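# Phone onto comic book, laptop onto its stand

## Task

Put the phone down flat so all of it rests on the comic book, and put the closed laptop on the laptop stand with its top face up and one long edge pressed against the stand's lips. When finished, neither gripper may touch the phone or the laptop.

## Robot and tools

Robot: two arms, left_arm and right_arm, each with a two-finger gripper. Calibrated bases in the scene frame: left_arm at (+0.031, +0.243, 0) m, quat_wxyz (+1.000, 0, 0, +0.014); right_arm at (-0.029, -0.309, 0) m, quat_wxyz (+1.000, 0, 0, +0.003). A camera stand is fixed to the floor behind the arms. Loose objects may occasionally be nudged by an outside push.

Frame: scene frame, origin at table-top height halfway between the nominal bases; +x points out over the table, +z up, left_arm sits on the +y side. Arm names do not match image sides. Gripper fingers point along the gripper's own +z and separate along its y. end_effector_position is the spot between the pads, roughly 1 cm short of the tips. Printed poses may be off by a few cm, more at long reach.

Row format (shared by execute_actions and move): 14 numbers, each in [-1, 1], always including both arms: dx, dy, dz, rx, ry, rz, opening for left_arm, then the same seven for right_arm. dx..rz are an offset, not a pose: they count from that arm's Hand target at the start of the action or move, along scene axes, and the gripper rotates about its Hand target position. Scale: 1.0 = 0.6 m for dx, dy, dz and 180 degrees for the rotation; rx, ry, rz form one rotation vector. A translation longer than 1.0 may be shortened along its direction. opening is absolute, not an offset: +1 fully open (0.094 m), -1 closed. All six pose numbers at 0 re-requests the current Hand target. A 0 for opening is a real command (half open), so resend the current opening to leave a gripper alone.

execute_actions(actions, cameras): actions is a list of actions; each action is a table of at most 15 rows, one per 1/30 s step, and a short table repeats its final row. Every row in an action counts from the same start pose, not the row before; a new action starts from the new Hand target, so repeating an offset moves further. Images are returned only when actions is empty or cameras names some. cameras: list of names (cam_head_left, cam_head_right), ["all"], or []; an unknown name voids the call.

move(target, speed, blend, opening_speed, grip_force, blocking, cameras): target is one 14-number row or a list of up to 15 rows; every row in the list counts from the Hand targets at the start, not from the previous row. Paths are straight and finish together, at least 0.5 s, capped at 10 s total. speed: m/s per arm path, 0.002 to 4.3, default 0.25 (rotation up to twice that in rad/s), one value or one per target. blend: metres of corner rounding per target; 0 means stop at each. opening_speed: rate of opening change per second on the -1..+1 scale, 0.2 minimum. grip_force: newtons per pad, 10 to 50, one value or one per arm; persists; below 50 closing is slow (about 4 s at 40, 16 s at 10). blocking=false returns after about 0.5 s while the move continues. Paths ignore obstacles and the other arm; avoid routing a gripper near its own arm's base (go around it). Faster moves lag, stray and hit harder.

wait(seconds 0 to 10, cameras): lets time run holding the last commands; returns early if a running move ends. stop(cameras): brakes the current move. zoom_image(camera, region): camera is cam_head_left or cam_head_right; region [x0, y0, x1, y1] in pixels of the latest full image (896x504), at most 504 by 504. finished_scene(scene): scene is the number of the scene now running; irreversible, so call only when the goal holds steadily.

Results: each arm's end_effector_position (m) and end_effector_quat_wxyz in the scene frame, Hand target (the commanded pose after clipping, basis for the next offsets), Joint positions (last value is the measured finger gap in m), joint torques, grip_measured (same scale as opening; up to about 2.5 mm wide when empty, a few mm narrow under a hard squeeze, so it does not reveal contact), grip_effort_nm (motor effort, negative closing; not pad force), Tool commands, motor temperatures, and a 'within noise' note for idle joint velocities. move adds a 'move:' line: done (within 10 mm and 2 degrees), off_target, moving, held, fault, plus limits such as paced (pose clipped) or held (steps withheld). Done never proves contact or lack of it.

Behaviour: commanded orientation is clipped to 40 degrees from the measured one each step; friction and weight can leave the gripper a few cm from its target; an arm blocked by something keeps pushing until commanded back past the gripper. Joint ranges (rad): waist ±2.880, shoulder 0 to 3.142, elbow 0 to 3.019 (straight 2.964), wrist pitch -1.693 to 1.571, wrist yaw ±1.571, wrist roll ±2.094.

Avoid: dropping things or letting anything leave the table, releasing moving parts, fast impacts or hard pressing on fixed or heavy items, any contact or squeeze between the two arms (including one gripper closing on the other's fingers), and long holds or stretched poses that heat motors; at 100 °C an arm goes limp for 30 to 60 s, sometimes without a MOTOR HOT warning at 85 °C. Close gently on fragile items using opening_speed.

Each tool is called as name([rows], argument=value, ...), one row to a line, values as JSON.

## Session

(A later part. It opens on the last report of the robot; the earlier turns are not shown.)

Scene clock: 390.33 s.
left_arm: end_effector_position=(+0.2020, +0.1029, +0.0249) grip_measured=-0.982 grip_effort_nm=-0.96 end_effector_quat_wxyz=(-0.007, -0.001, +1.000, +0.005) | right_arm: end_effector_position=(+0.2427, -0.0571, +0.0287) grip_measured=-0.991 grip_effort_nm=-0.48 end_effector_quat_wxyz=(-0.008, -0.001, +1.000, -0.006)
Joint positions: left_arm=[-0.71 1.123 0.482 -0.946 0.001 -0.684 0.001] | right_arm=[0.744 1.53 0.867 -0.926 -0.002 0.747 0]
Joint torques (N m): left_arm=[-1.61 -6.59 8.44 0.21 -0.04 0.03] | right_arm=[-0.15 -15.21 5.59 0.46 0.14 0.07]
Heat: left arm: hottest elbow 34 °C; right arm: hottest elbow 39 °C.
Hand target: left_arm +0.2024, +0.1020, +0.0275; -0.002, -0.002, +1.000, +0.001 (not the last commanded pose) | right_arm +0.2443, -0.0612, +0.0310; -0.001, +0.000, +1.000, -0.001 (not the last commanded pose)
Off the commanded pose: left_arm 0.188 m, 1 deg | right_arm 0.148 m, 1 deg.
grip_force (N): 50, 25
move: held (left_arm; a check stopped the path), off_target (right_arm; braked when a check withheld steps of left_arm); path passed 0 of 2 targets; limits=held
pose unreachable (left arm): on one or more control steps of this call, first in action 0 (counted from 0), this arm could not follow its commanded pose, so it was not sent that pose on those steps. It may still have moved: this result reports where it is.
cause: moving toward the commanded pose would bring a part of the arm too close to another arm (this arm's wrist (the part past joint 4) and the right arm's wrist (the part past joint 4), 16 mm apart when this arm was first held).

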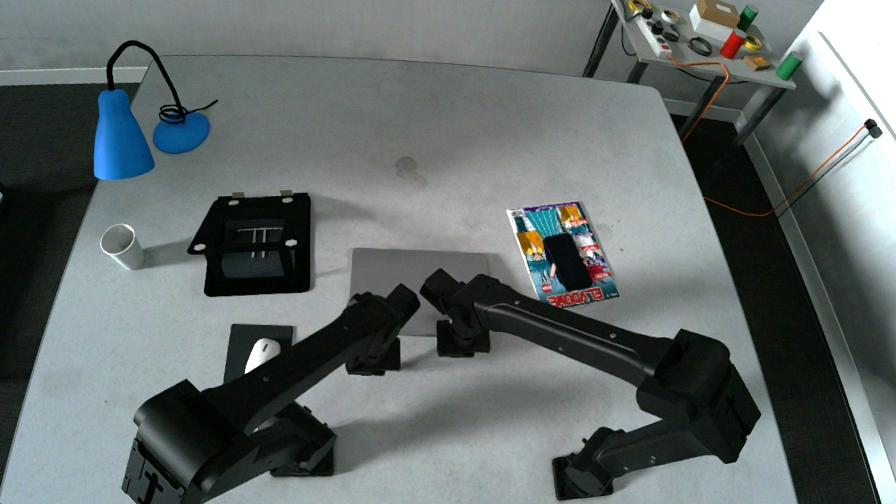

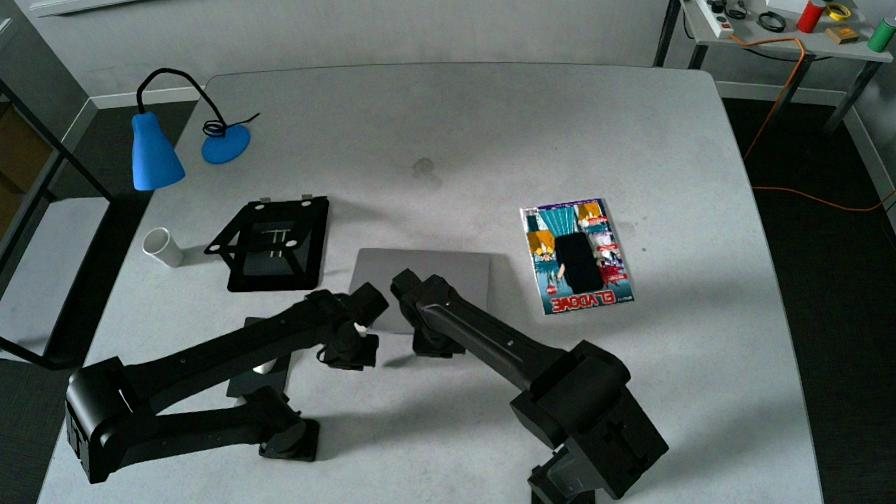

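move([
  [0,0.025,0,0,0,0,-1,0,-0.09,0,0,0,0,-1],
  [0.06,0.025,0,0,0,0,-1,0,-0.09,0,0,0,0,-1],
  [0.313,0.025,0,0,0,0,-1,0.243,-0.09,0,0,0,0,-1],
], blend=[0.0,0,0], cameras=["all"], speed=0.12)

zoom_image(camera="cam_head_right", region=[260, 160, 520, 380])

zoom_image(camera="cam_head_left", region=[260, 160, 540, 370])

Scene clock: 397.93 s.
left_arm: end_effector_position=(+0.3561, +0.1237, +0.0172) grip_measured=-0.982 grip_effort_nm=-0.96 end_effector_quat_wxyz=(-0.029, +0.001, +1.000, +0.011) | right_arm: end_effector_position=(+0.3655, -0.1204, +0.0263) grip_measured=-0.991 grip_effort_nm=-0.47 end_effector_quat_wxyz=(-0.013, -0.002, +1.000, -0.006)
Joint positions: left_arm=[-0.378 1.522 0.817 -0.929 -0.001 -0.348 0.001] | right_arm=[0.442 1.691 1.064 -0.971 -0.001 0.443 0]
Joint torques (N m): left_arm=[0.32 -10.05 13.72 0.85 -0.04 0.07] | right_arm=[-0.32 -13.98 10.88 -0.02 0.12 0.06]
Heat: left arm: hottest elbow 35 °C; right arm: hottest elbow 38 °C.
Hand target: left_arm +0.3902, +0.1171, +0.0275; -0.002, -0.002, +1.000, +0.001 | right_arm +0.3900, -0.1151, +0.0310; -0.001, +0.000, +1.000, -0.001
Off the commanded pose: left_arm 0.036 m, 3 deg | right_arm 0.026 m, 1 deg.
grip_force (N): 50, 25
move: off_target (left_arm, right_arm)

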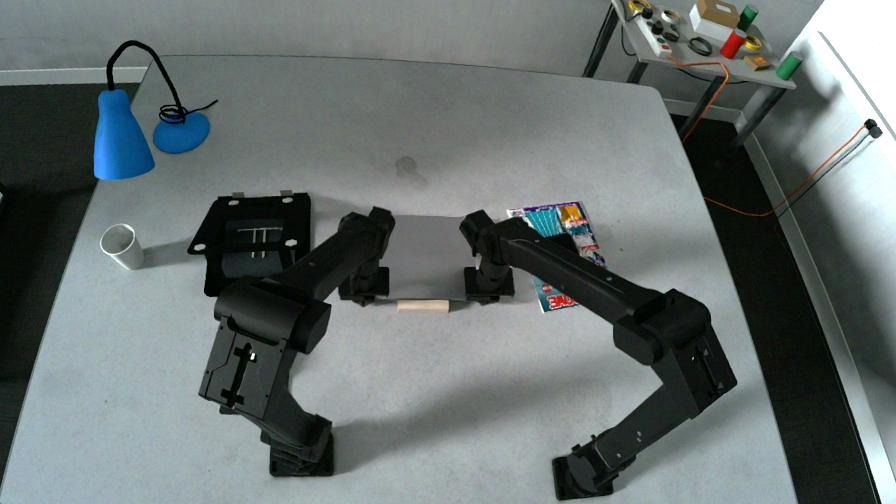

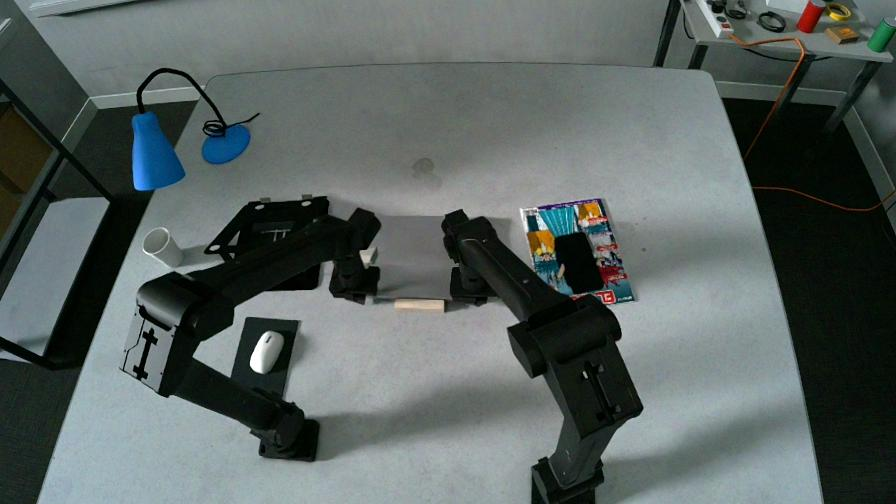

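Scaled by 1.938.

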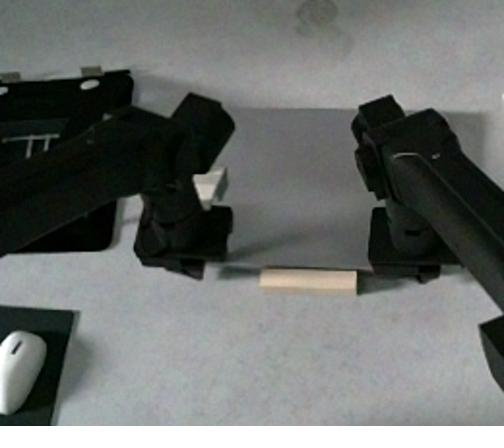

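Scaled by 1.800.

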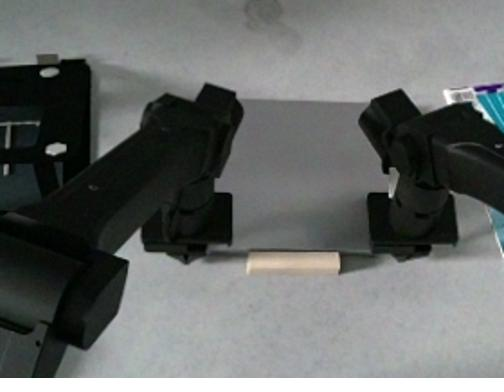

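move([
  [-0.08,0,0.0,0,0,0,-1,-0.08,0,0,0,0,0,-1],
  [-0.16,0.12,0.3,0,0,0,-1,-0.1,-0.2,0.25,0,0,0,-1],
], blend=[0.01,0], cameras=["all"], speed=0.2)

zoom_image(camera="cam_head_right", region=[340, 190, 520, 330])

zoom_image(camera="cam_head_left", region=[340, 190, 520, 330])

zoom_image(camera="cam_head_left", region=[360, 280, 480, 330])

Scene clock: 406.07 s.
left_arm: end_effector_position=(+0.2754, +0.1892, +0.1816) grip_measured=-0.982 grip_effort_nm=-0.96 end_effector_quat_wxyz=(-0.031, +0.001, +0.999, +0.008) | right_arm: end_effector_position=(+0.3117, -0.2359, +0.1580) grip_measured=-0.991 grip_effort_nm=-0.47 end_effector_quat_wxyz=(-0.027, -0.001, +1.000, -0.008)
Joint positions: left_arm=[-0.245 1.042 0.877 -1.469 -0.003 -0.214 0.001] | right_arm=[0.21 1.327 1.038 -1.338 0.004 0.214 0]
Joint torques (N m): left_arm=[0.09 -7.24 16.21 -0.12 0.06 0.09] | right_arm=[-0.09 -11.99 11.93 -0.28 -0.02 0.1]
Heat: left arm: hottest elbow 35 °C; right arm: hottest elbow 40 °C.
Hand target: left_arm +0.2943, +0.1890, +0.2075; -0.002, -0.002, +1.000, +0.001 | right_arm +0.3301, -0.2352, +0.1810; -0.001, +0.000, +1.000, -0.001
Off the commanded pose: left_arm 0.032 m, 3 deg | right_arm 0.029 m, 3 deg.
grip_force (N): 50, 25
move: off_target (left_arm, right_arm)

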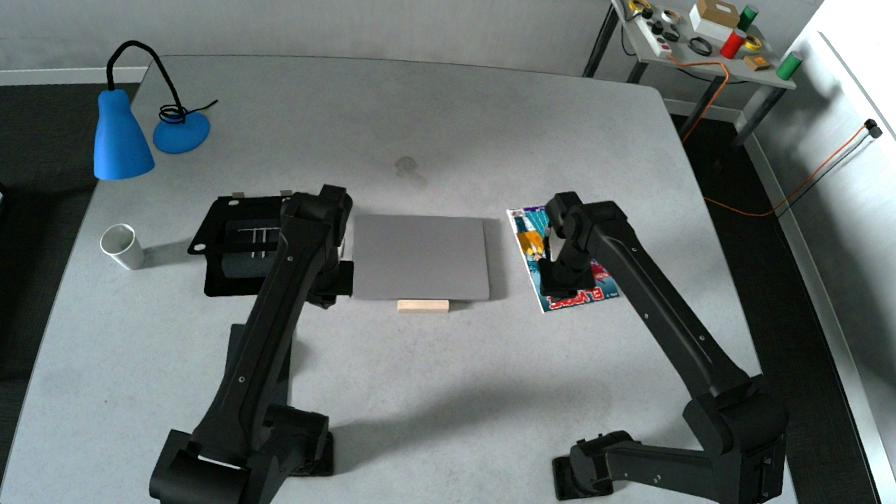

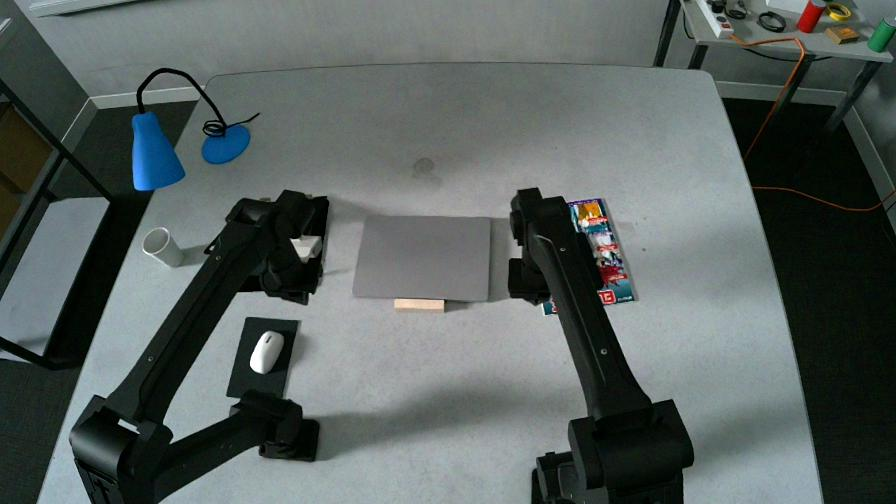

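Scaled by 2.800.

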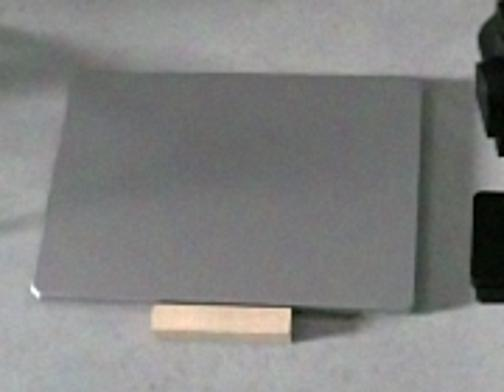

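Scaled by 2.800.

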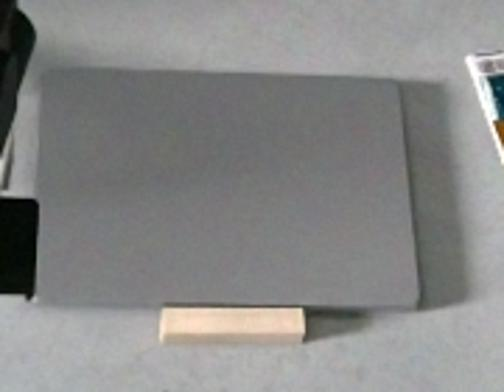

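Scaled by 4.200.

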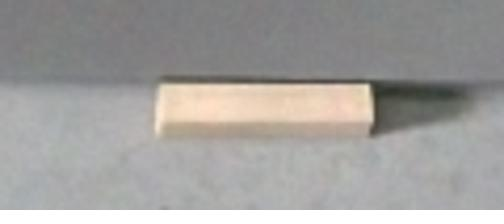

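move([
  [0.26,-0.232,0.02,0,0,0,-1,0,0,0,0,0,0,-1],
  [0.576,-0.315,-0.06,0,0,0,-1,0,0,0,0,0,0,-1],
], blend=[0.03,0], cameras=["all"], speed=0.25)

zoom_image(camera="cam_head_right", region=[340, 150, 520, 330])

zoom_image(camera="cam_head_left", region=[340, 150, 520, 330])

Scene clock: 417.00 s.
left_arm: end_effector_position=(+0.6208, -0.0003, +0.1524) grip_measured=-0.982 grip_effort_nm=-0.96 end_effector_quat_wxyz=(-0.024, -0.001, +1.000, +0.009) | right_arm: end_effector_position=(+0.3117, -0.2359, +0.1580) grip_measured=-0.991 grip_effort_nm=-0.48 end_effector_quat_wxyz=(-0.027, -0.001, +1.000, -0.008)
Joint positions: left_arm=[-0.418 2.094 2.029 -1.558 0.002 -0.391 0.001] | right_arm=[0.21 1.327 1.038 -1.338 0.004 0.213 0]
Joint torques (N m): left_arm=[-0.32 -23.3 16.83 -0.18 -0.15 0.05] | right_arm=[-0.15 -12.1 12.03 -0.29 -0.03 0.09]
Heat: left arm: hottest elbow 36 °C; right arm: hottest elbow 40 °C.
Hand target: left_arm +0.6399, -0.0001, +0.1715; -0.002, -0.002, +1.000, +0.001 | right_arm +0.3301, -0.2352, +0.1810; -0.001, +0.000, +1.000, -0.001
Off the commanded pose: left_arm 0.027 m, 3 deg | right_arm 0.029 m, 3 deg.
grip_force (N): 50, 25
move: off_target (left_arm, right_arm)

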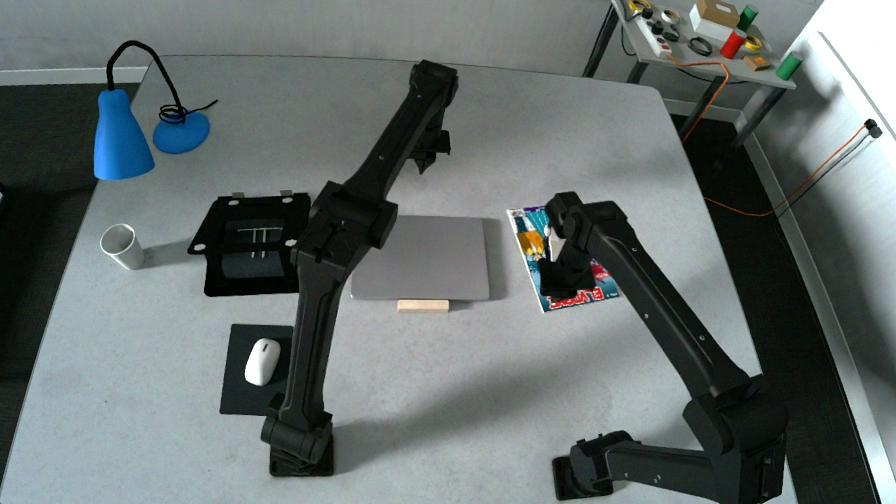

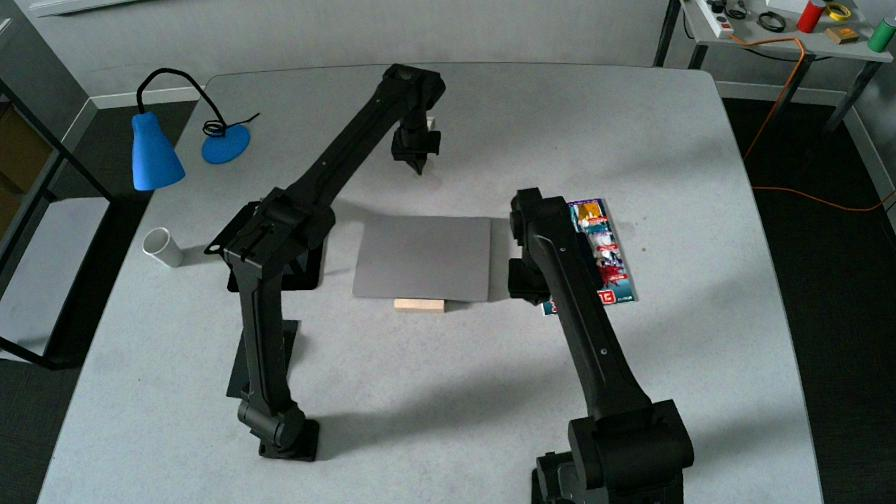

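Scaled by 2.800.

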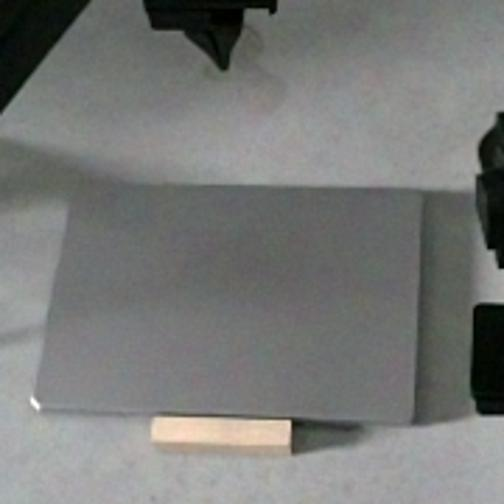

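Scaled by 2.800.

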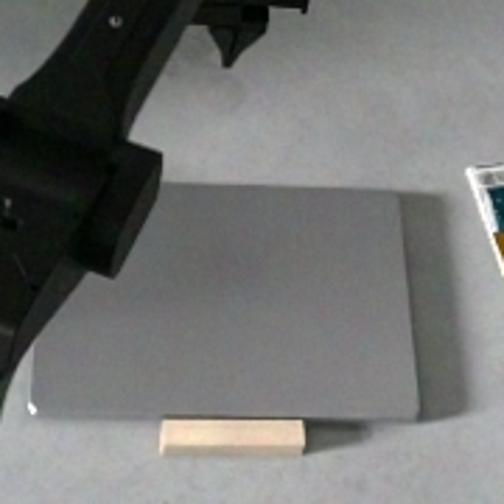

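move([
  [0.075,0.02,0.0,0,0,0,-1,0,0,0,0,0,0,-1],
  [0.075,0.02,-0.12,0,0,0,-1,0,0,0,0,0,0,-1],
], blend=[0.01,0], cameras=["all"], speed=0.15)

zoom_image(camera="cam_head_right", region=[340, 150, 520, 330])

zoom_image(camera="cam_head_left", region=[340, 150, 520, 330])

Scene clock: 423.23 s.
left_arm: end_effector_position=(+0.6834, +0.0087, +0.1093) grip_measured=-0.982 grip_effort_nm=-0.96 end_effector_quat_wxyz=(+0.000, -0.004, +1.000, -0.001) | right_arm: end_effector_position=(+0.3117, -0.2359, +0.1580) grip_measured=-0.991 grip_effort_nm=-0.48 end_effector_quat_wxyz=(-0.027, -0.001, +1.000, -0.008)
Joint positions: left_arm=[-0.372 2.248 2.18 -1.502 0.001 -0.351 0.001] | right_arm=[0.21 1.327 1.038 -1.338 0.004 0.213 0]
Joint torques (N m): left_arm=[-0.26 -24.76 9.54 0.84 -0.06 0.07] | right_arm=[-0.15 -12.1 12.03 -0.29 -0.02 0.09]
Heat: left arm: hottest elbow 37 °C; right arm: hottest elbow 41 °C.
Hand target: left_arm +0.6848, +0.0119, +0.0995; -0.002, -0.002, +1.000, +0.001 | right_arm +0.3301, -0.2352, +0.1810; -0.001, +0.000, +1.000, -0.001
Off the commanded pose: left_arm 0.010 m, 0 deg | right_arm 0.029 m, 3 deg.
grip_force (N): 50, 25
move: off_target (right_arm)

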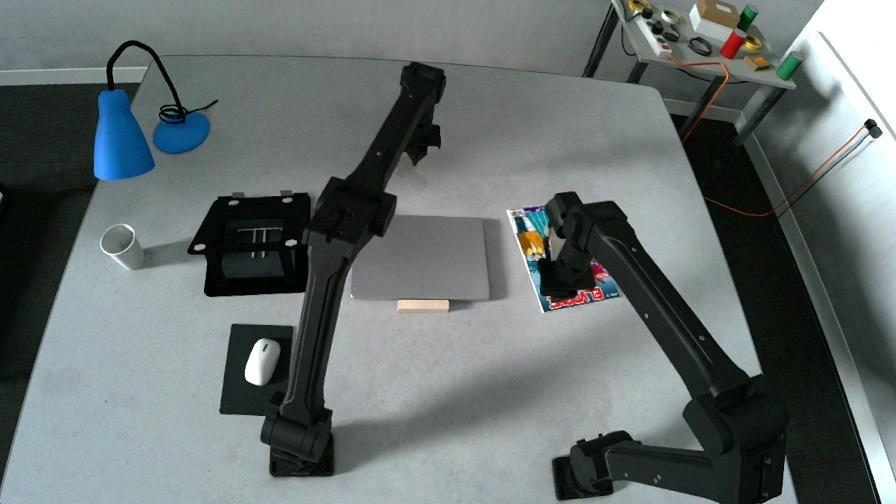

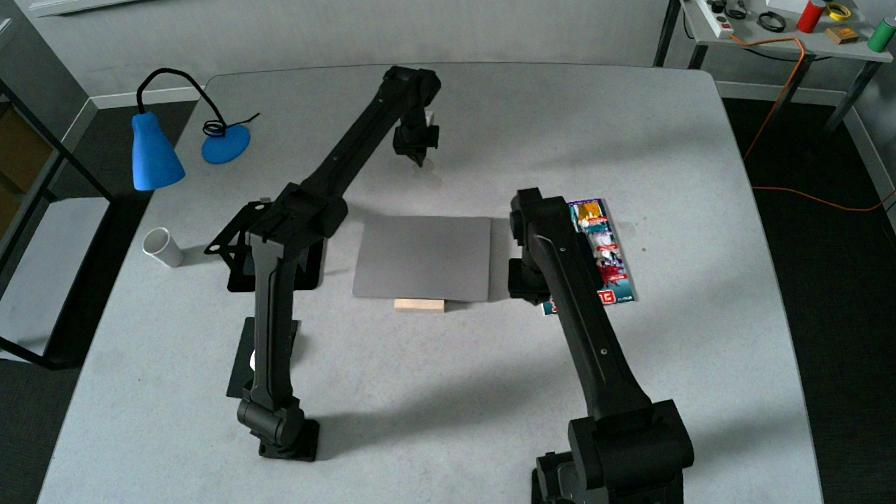

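Scaled by 2.800.

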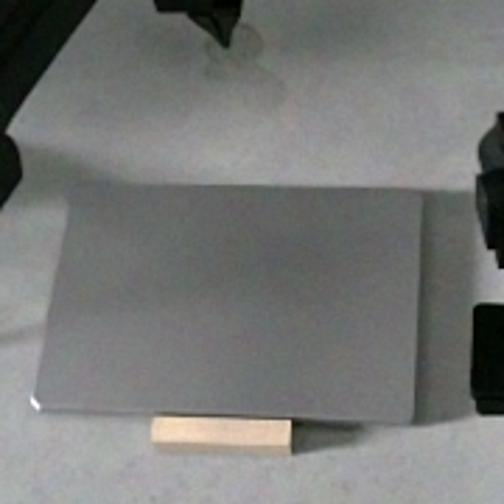

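Scaled by 2.800.

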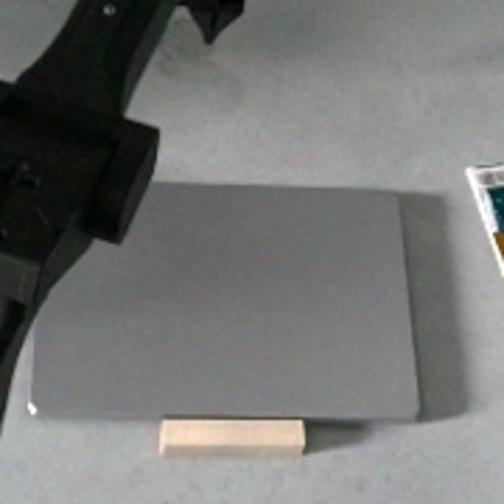

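move([
  [0,0,-0.117,0,0,0,-1,0,0,0,0,0,0,-1],
  [-0.175,-0.01,-0.117,0,0,0,-1,0,0,0,0,0,0,-1],
], cameras=["all"], speed=0.1)

zoom_image(camera="cam_head_right", region=[340, 150, 520, 330])

zoom_image(camera="cam_head_left", region=[340, 150, 520, 330])

Scene clock: 429.30 s.
left_arm: end_effector_position=(+0.5929, +0.0160, +0.0235) grip_measured=-0.982 grip_effort_nm=-0.96 end_effector_quat_wxyz=(+0.000, -0.008, +1.000, +0.002) | right_arm: end_effector_position=(+0.3117, -0.2359, +0.1580) grip_measured=-0.991 grip_effort_nm=-0.47 end_effector_quat_wxyz=(-0.027, -0.001, +1.000, -0.008)
Joint positions: left_arm=[-0.412 2.061 1.626 -1.137 -0.003 -0.4 0.001] | right_arm=[0.21 1.327 1.038 -1.338 0.004 0.213 0]
Joint torques (N m): left_arm=[-3.55 -24.47 7.25 0.24 0.08 -0.1] | right_arm=[-0.15 -12.1 12.03 -0.29 -0.03 0.09]
Heat: left arm: hottest elbow 36 °C; right arm: hottest elbow 41 °C.
Hand target: left_arm +0.5799, +0.0060, +0.0294; -0.002, -0.002, +1.000, +0.001 | right_arm +0.3301, -0.2352, +0.1810; -0.001, +0.000, +1.000, -0.001
Off the commanded pose: left_arm 0.018 m, 1 deg | right_arm 0.029 m, 3 deg.
grip_force (N): 50, 25
move: off_target (left_arm, right_arm)

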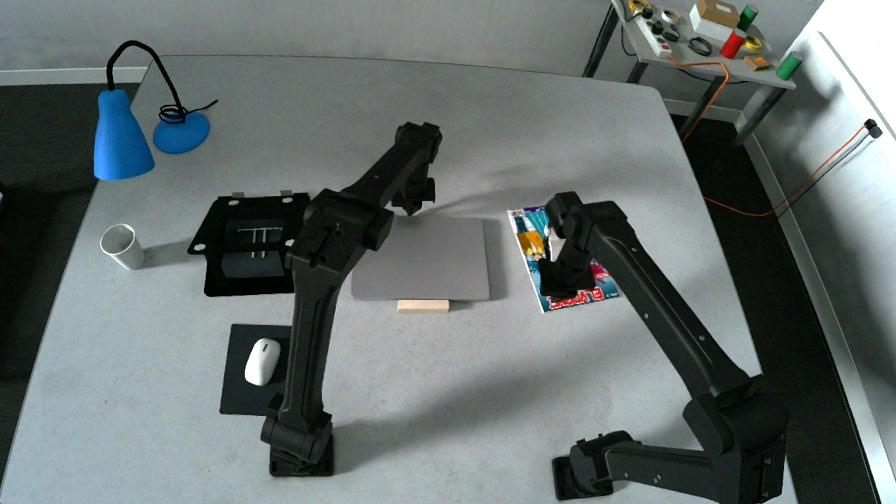

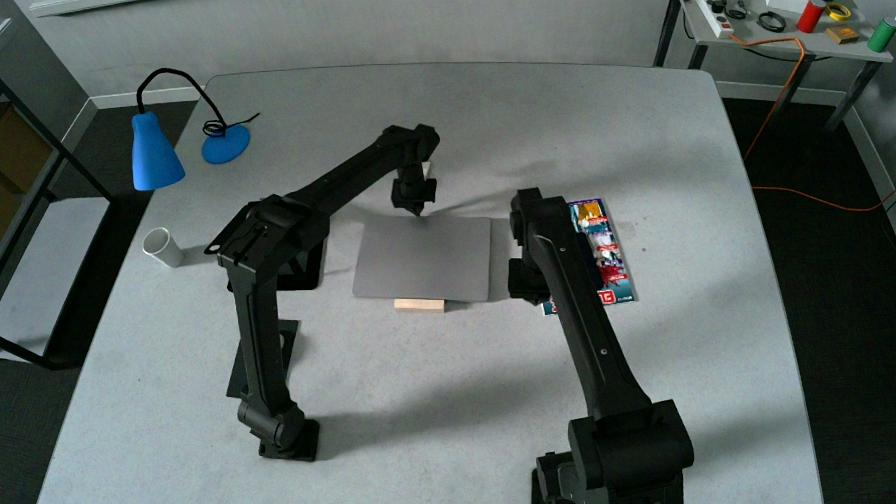

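Scaled by 2.800.

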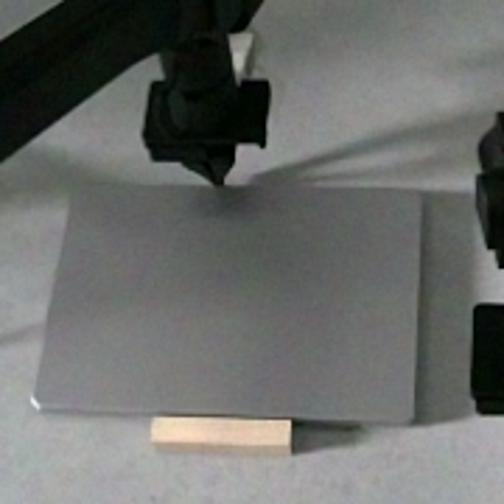

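Scaled by 2.800.

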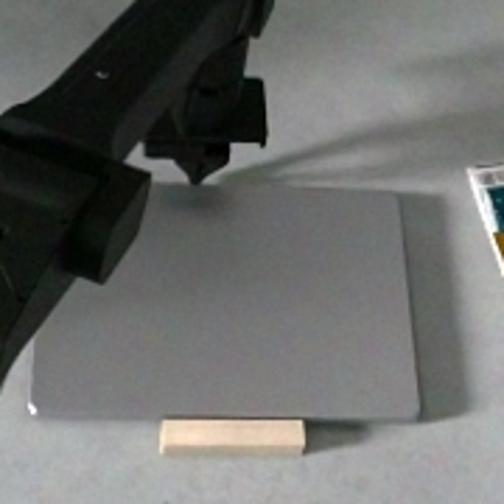

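move(target=[-0.12,0,0,0,0,0,-1,0,0,0,0,0,0,-1], cameras=["all"], speed=0.12)

zoom_image(camera="cam_head_right", region=[340, 150, 520, 330])

zoom_image(camera="cam_head_left", region=[340, 170, 520, 350])

Scene clock: 433.30 s.
left_arm: end_effector_position=(+0.5265, +0.0184, +0.0264) grip_measured=-0.982 grip_effort_nm=-0.96 end_effector_quat_wxyz=(+0.006, -0.013, +1.000, +0.002) | right_arm: end_effector_position=(+0.3117, -0.2359, +0.1580) grip_measured=-0.991 grip_effort_nm=-0.48 end_effector_quat_wxyz=(-0.027, -0.001, +1.000, -0.008)
Joint positions: left_arm=[-0.456 1.908 1.385 -1.039 -0.009 -0.452 0.001] | right_arm=[0.21 1.327 1.038 -1.338 0.004 0.213 0]
Joint torques (N m): left_arm=[-3.49 -21.36 6.56 -0.05 0.26 -0.08] | right_arm=[-0.15 -12.16 12.03 -0.32 -0.03 0.09]
Heat: left arm: hottest elbow 36 °C; right arm: hottest elbow 41 °C.
Hand target: left_arm +0.5078, +0.0060, +0.0293; -0.002, -0.002, +1.000, +0.001 | right_arm +0.3301, -0.2352, +0.1810; -0.001, +0.000, +1.000, -0.001
Off the commanded pose: left_arm 0.023 m, 2 deg | right_arm 0.029 m, 3 deg.
grip_force (N): 50, 25
move: off_target (left_arm, right_arm)

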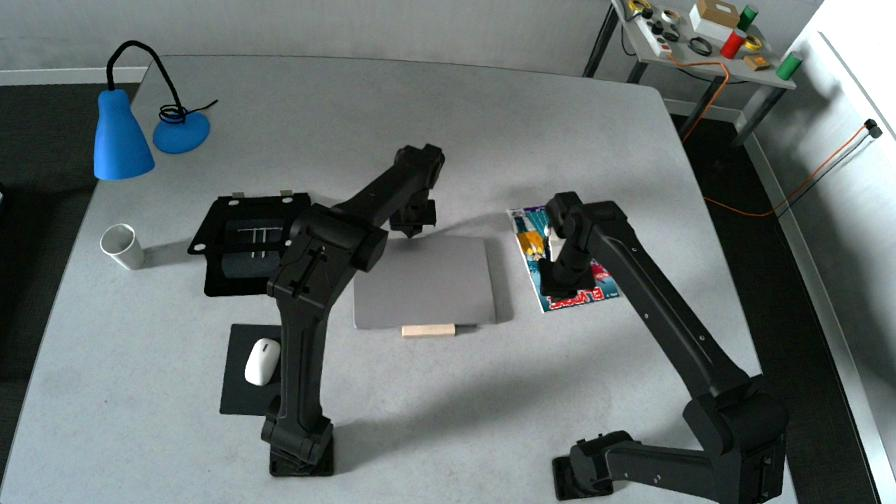

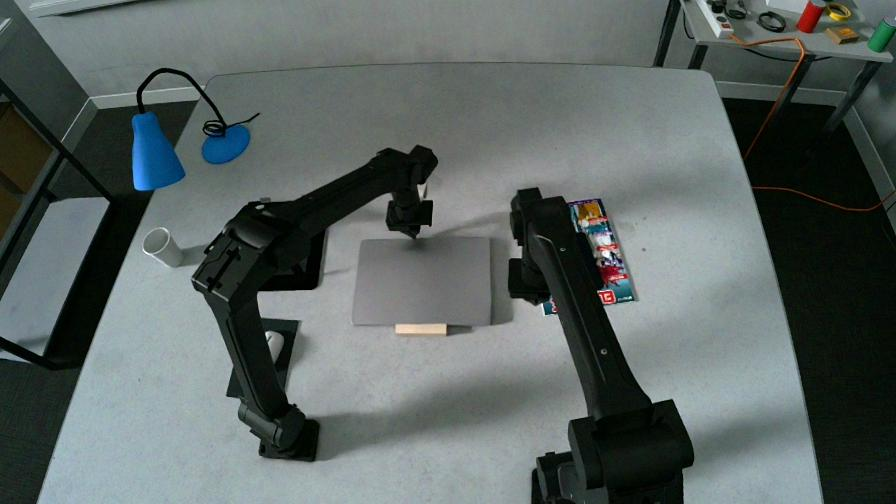

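Scaled by 2.800.

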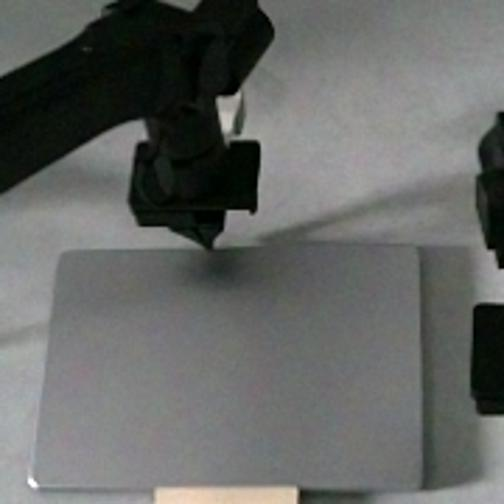

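Scaled by 2.800.

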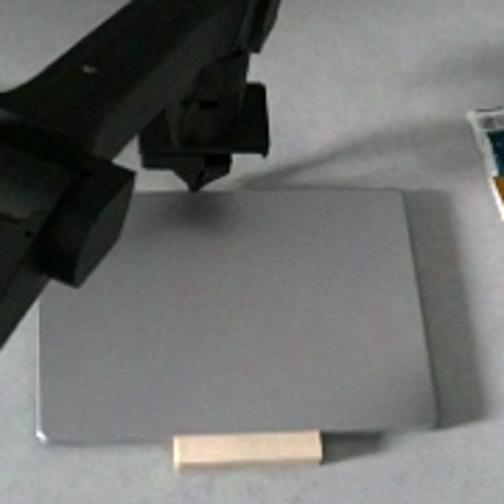

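move([
  [0,0,0,0,0,0,-1,-0.045,0.22,-0.2,0,0,0,-1],
  [0,0,0,0,0,0,-1,-0.045,0.22,-0.27,0,0,0,-1],
], cameras=["all"], speed=0.15)

zoom_image(camera="cam_head_right", region=[340, 210, 520, 390])

zoom_image(camera="cam_head_left", region=[340, 210, 520, 390])

Scene clock: 452.17 s.
left_arm: end_effector_position=(+0.5265, +0.0184, +0.0264) grip_measured=-0.982 grip_effort_nm=-0.96 end_effector_quat_wxyz=(+0.006, -0.013, +1.000, +0.002) | right_arm: end_effector_position=(+0.3069, -0.1052, +0.0277) grip_measured=-0.991 grip_effort_nm=-0.47 end_effector_quat_wxyz=(+0.004, +0.001, +1.000, +0.003)
Joint positions: left_arm=[-0.456 1.908 1.385 -1.039 -0.009 -0.453 0.001] | right_arm=[0.542 1.567 0.909 -0.902 0 0.549 0]
Joint torques (N m): left_arm=[-4.01 -20.72 6.49 -0.01 0.27 -0.06] | right_arm=[1.26 -12.69 6.06 0.61 0.07 0.22]
Heat: left arm: hottest elbow 35 °C; right arm: hottest elbow 42 °C.
Hand target: left_arm +0.5078, +0.0060, +0.0293; -0.002, -0.002, +1.000, +0.001 | right_arm +0.3031, -0.1031, +0.0191; -0.001, +0.000, +1.000, -0.001
Off the commanded pose: left_arm 0.023 m, 2 deg | right_arm 0.010 m, 1 deg.
grip_force (N): 50, 25
move: off_target (left_arm)

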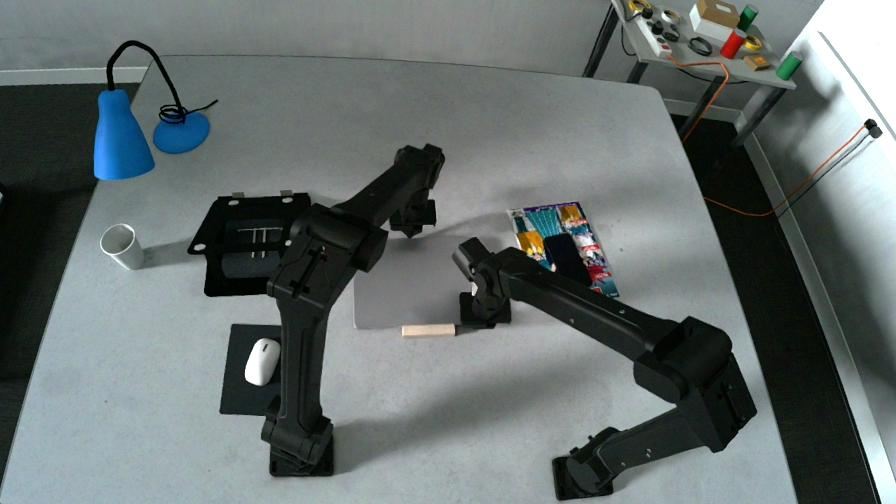

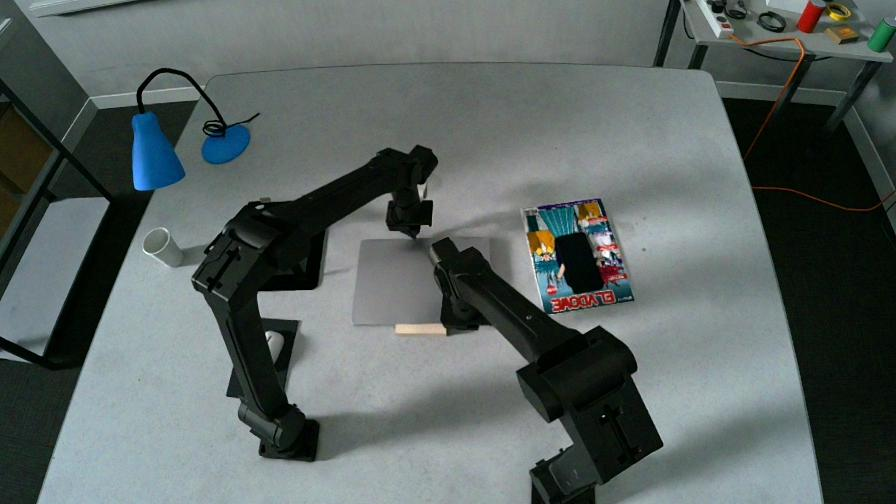

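Scaled by 2.800.

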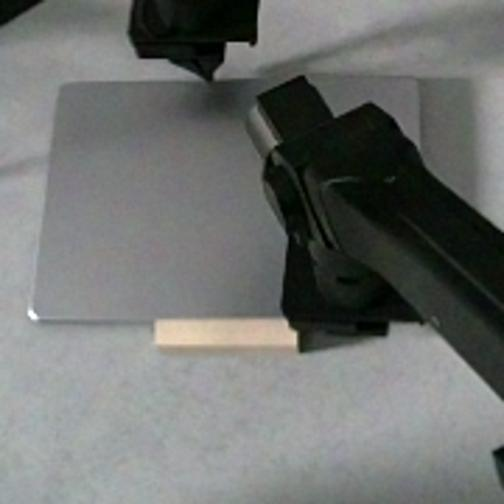

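Scaled by 2.800.

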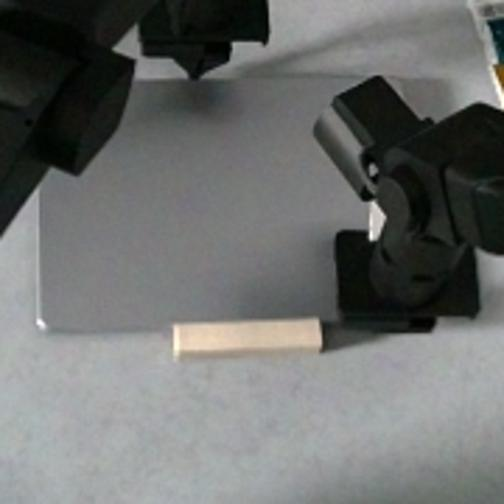

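move([
  [0,0,0,0,0,0,-1,-0.02,0.0,0.0,0,0,0,-1],
  [0,0,0,0,0,0,-1,-0.02,0.0,-0.014,0,0,0,-1],
  [0,0,0,0,0,0,-1,-0.02,0.20,-0.014,0,0,0,-1],
], cameras=["all"], speed=0.1)

zoom_image(camera="cam_head_right", region=[340, 210, 520, 390])

zoom_image(camera="cam_head_left", region=[340, 210, 520, 390])

Scene clock: 458.77 s.
left_arm: end_effector_position=(+0.5265, +0.0184, +0.0264) grip_measured=-0.982 grip_effort_nm=-0.96 end_effector_quat_wxyz=(+0.006, -0.013, +1.000, +0.002) | right_arm: end_effector_position=(+0.2830, +0.0008, +0.0120) grip_measured=-0.991 grip_effort_nm=-0.48 end_effector_quat_wxyz=(-0.001, +0.002, +1.000, -0.003)
Joint positions: left_arm=[-0.456 1.908 1.385 -1.039 -0.009 -0.453 0.001] | right_arm=[0.779 1.709 1.042 -0.91 0.002 0.788 0]
Joint torques (N m): left_arm=[-4.01 -22.12 6.57 -0.14 0.32 -0.1] | right_arm=[1.49 -13.51 9.8 -0.13 -0.01 0.27]
Heat: left arm: hottest elbow 34 °C; right arm: hottest elbow 41 °C.
Hand target: left_arm +0.5078, +0.0060, +0.0293; -0.002, -0.002, +1.000, +0.001 | right_arm +0.2910, +0.0169, +0.0106; -0.001, +0.000, +1.000, -0.001
Off the commanded pose: left_arm 0.023 m, 2 deg | right_arm 0.018 m, 0 deg.
grip_force (N): 50, 25
move: off_target (left_arm, right_arm)

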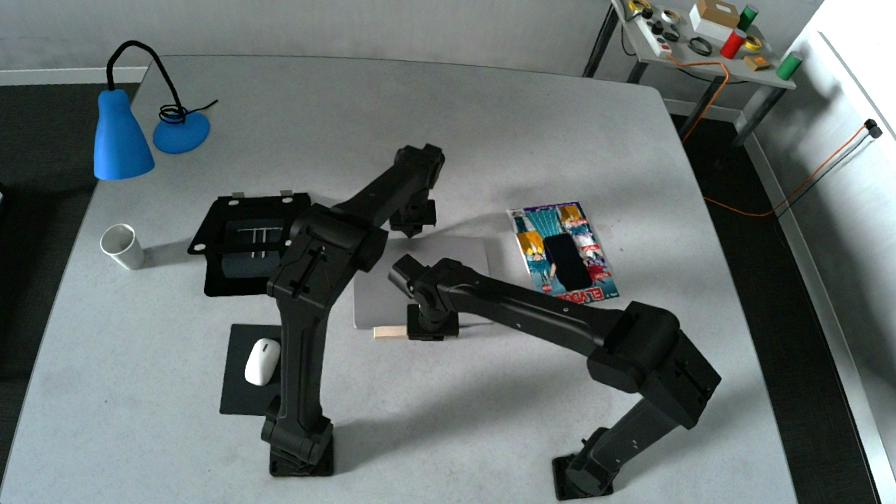

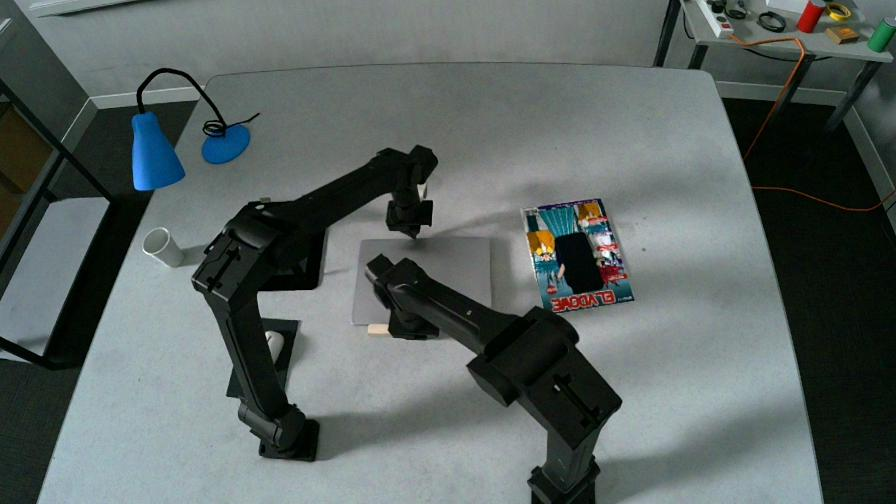

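Scaled by 2.800.

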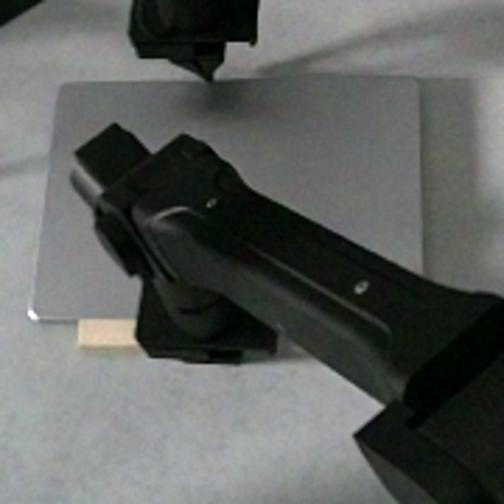

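Scaled by 2.800.

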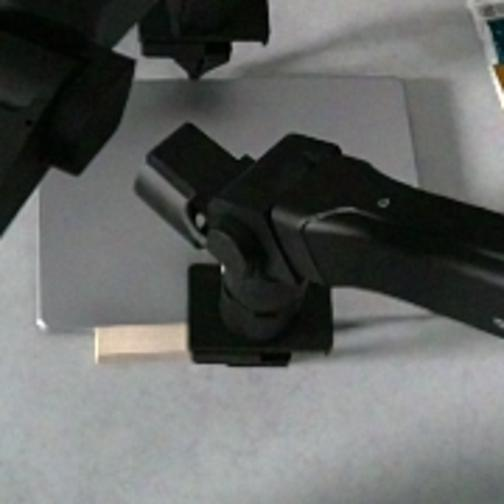

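move([
  [0,0,0,0,0,0,-1,0.0,0.085,0.0,0,0,0,-1],
  [0,0,0,0,0,0,-1,0.0,0.06,0.0,0,0,0,-1],
  [0,0,0,0,0,0,-1,-0.1,0.0,0.2,0,0,0,-1],
  [0,0,0,0,0,0,-1,0.1,-0.4,0.25,0,0,0,-1],
], blend=[0,0.01,0.03,0], cameras=["all"], speed=0.15)

zoom_image(camera="cam_head_right", region=[340, 210, 520, 390])

zoom_image(camera="cam_head_left", region=[340, 210, 520, 390])

Scene clock: 467.30 s.
left_arm: end_effector_position=(+0.5265, +0.0184, +0.0264) grip_measured=-0.982 grip_effort_nm=-0.96 end_effector_quat_wxyz=(+0.006, -0.013, +1.000, +0.002) | right_arm: end_effector_position=(+0.3386, -0.2229, +0.1481) grip_measured=-0.991 grip_effort_nm=-0.48 end_effector_quat_wxyz=(-0.013, -0.001, +1.000, -0.005)
Joint positions: left_arm=[-0.456 1.908 1.385 -1.039 -0.009 -0.453 0.001] | right_arm=[0.229 1.392 1.074 -1.28 0.003 0.233 0]
Joint torques (N m): left_arm=[-3.66 -21.19 6.57 -0.02 0.23 -0.12] | right_arm=[-0.09 -12.28 10.67 -0.24 -0.03 0.1]
Heat: left arm: hottest elbow 34 °C; right arm: hottest elbow 41 °C.
Hand target: left_arm +0.5078, +0.0060, +0.0293; -0.002, -0.002, +1.000, +0.001 | right_arm +0.3511, -0.2230, +0.1607; -0.001, +0.000, +1.000, -0.001
Off the commanded pose: left_arm 0.023 m, 2 deg | right_arm 0.018 m, 1 deg.
grip_force (N): 50, 25
move: off_target (left_arm, right_arm); blend cut to 0.0073 m at target 2

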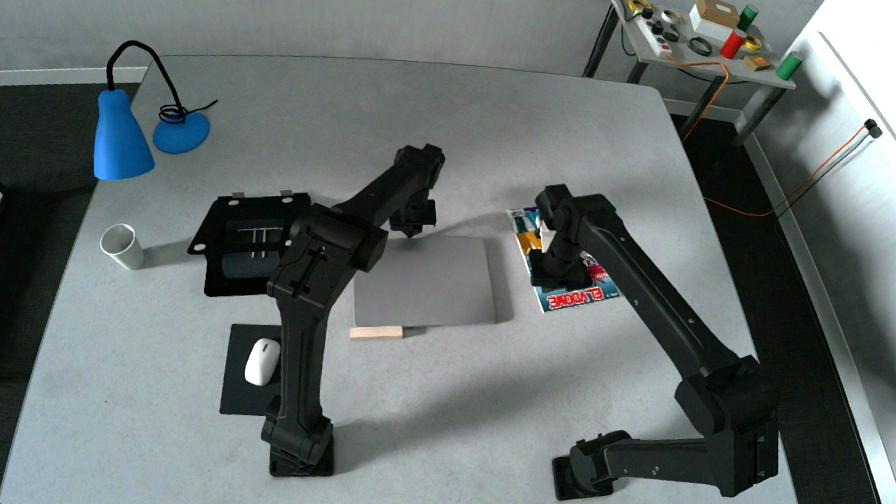

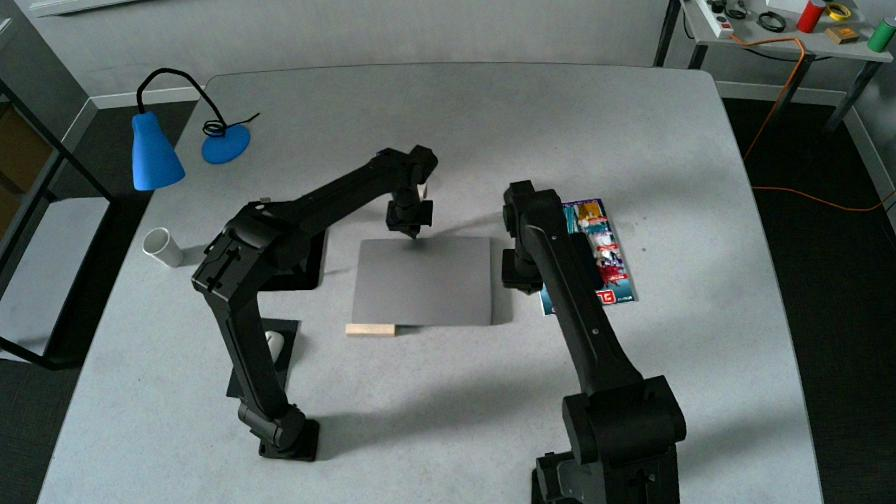

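Scaled by 2.800.

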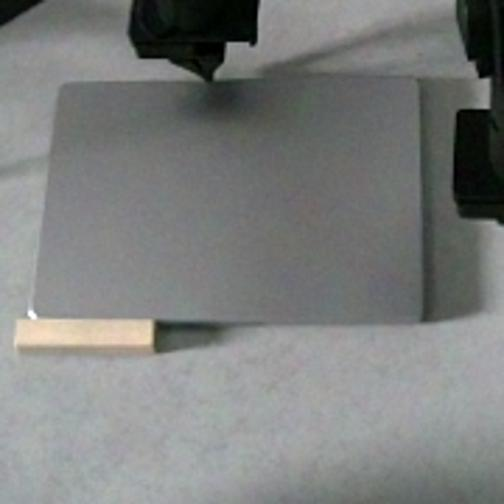

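Scaled by 2.800.

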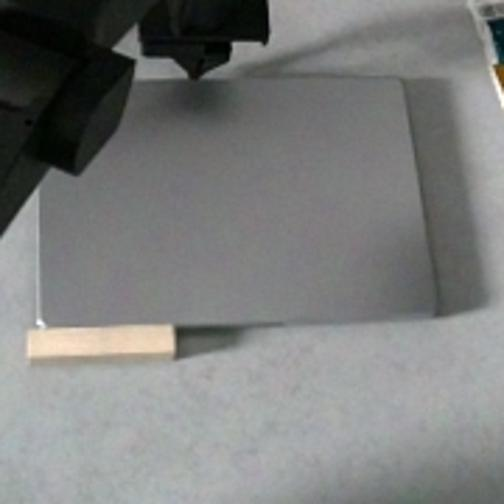

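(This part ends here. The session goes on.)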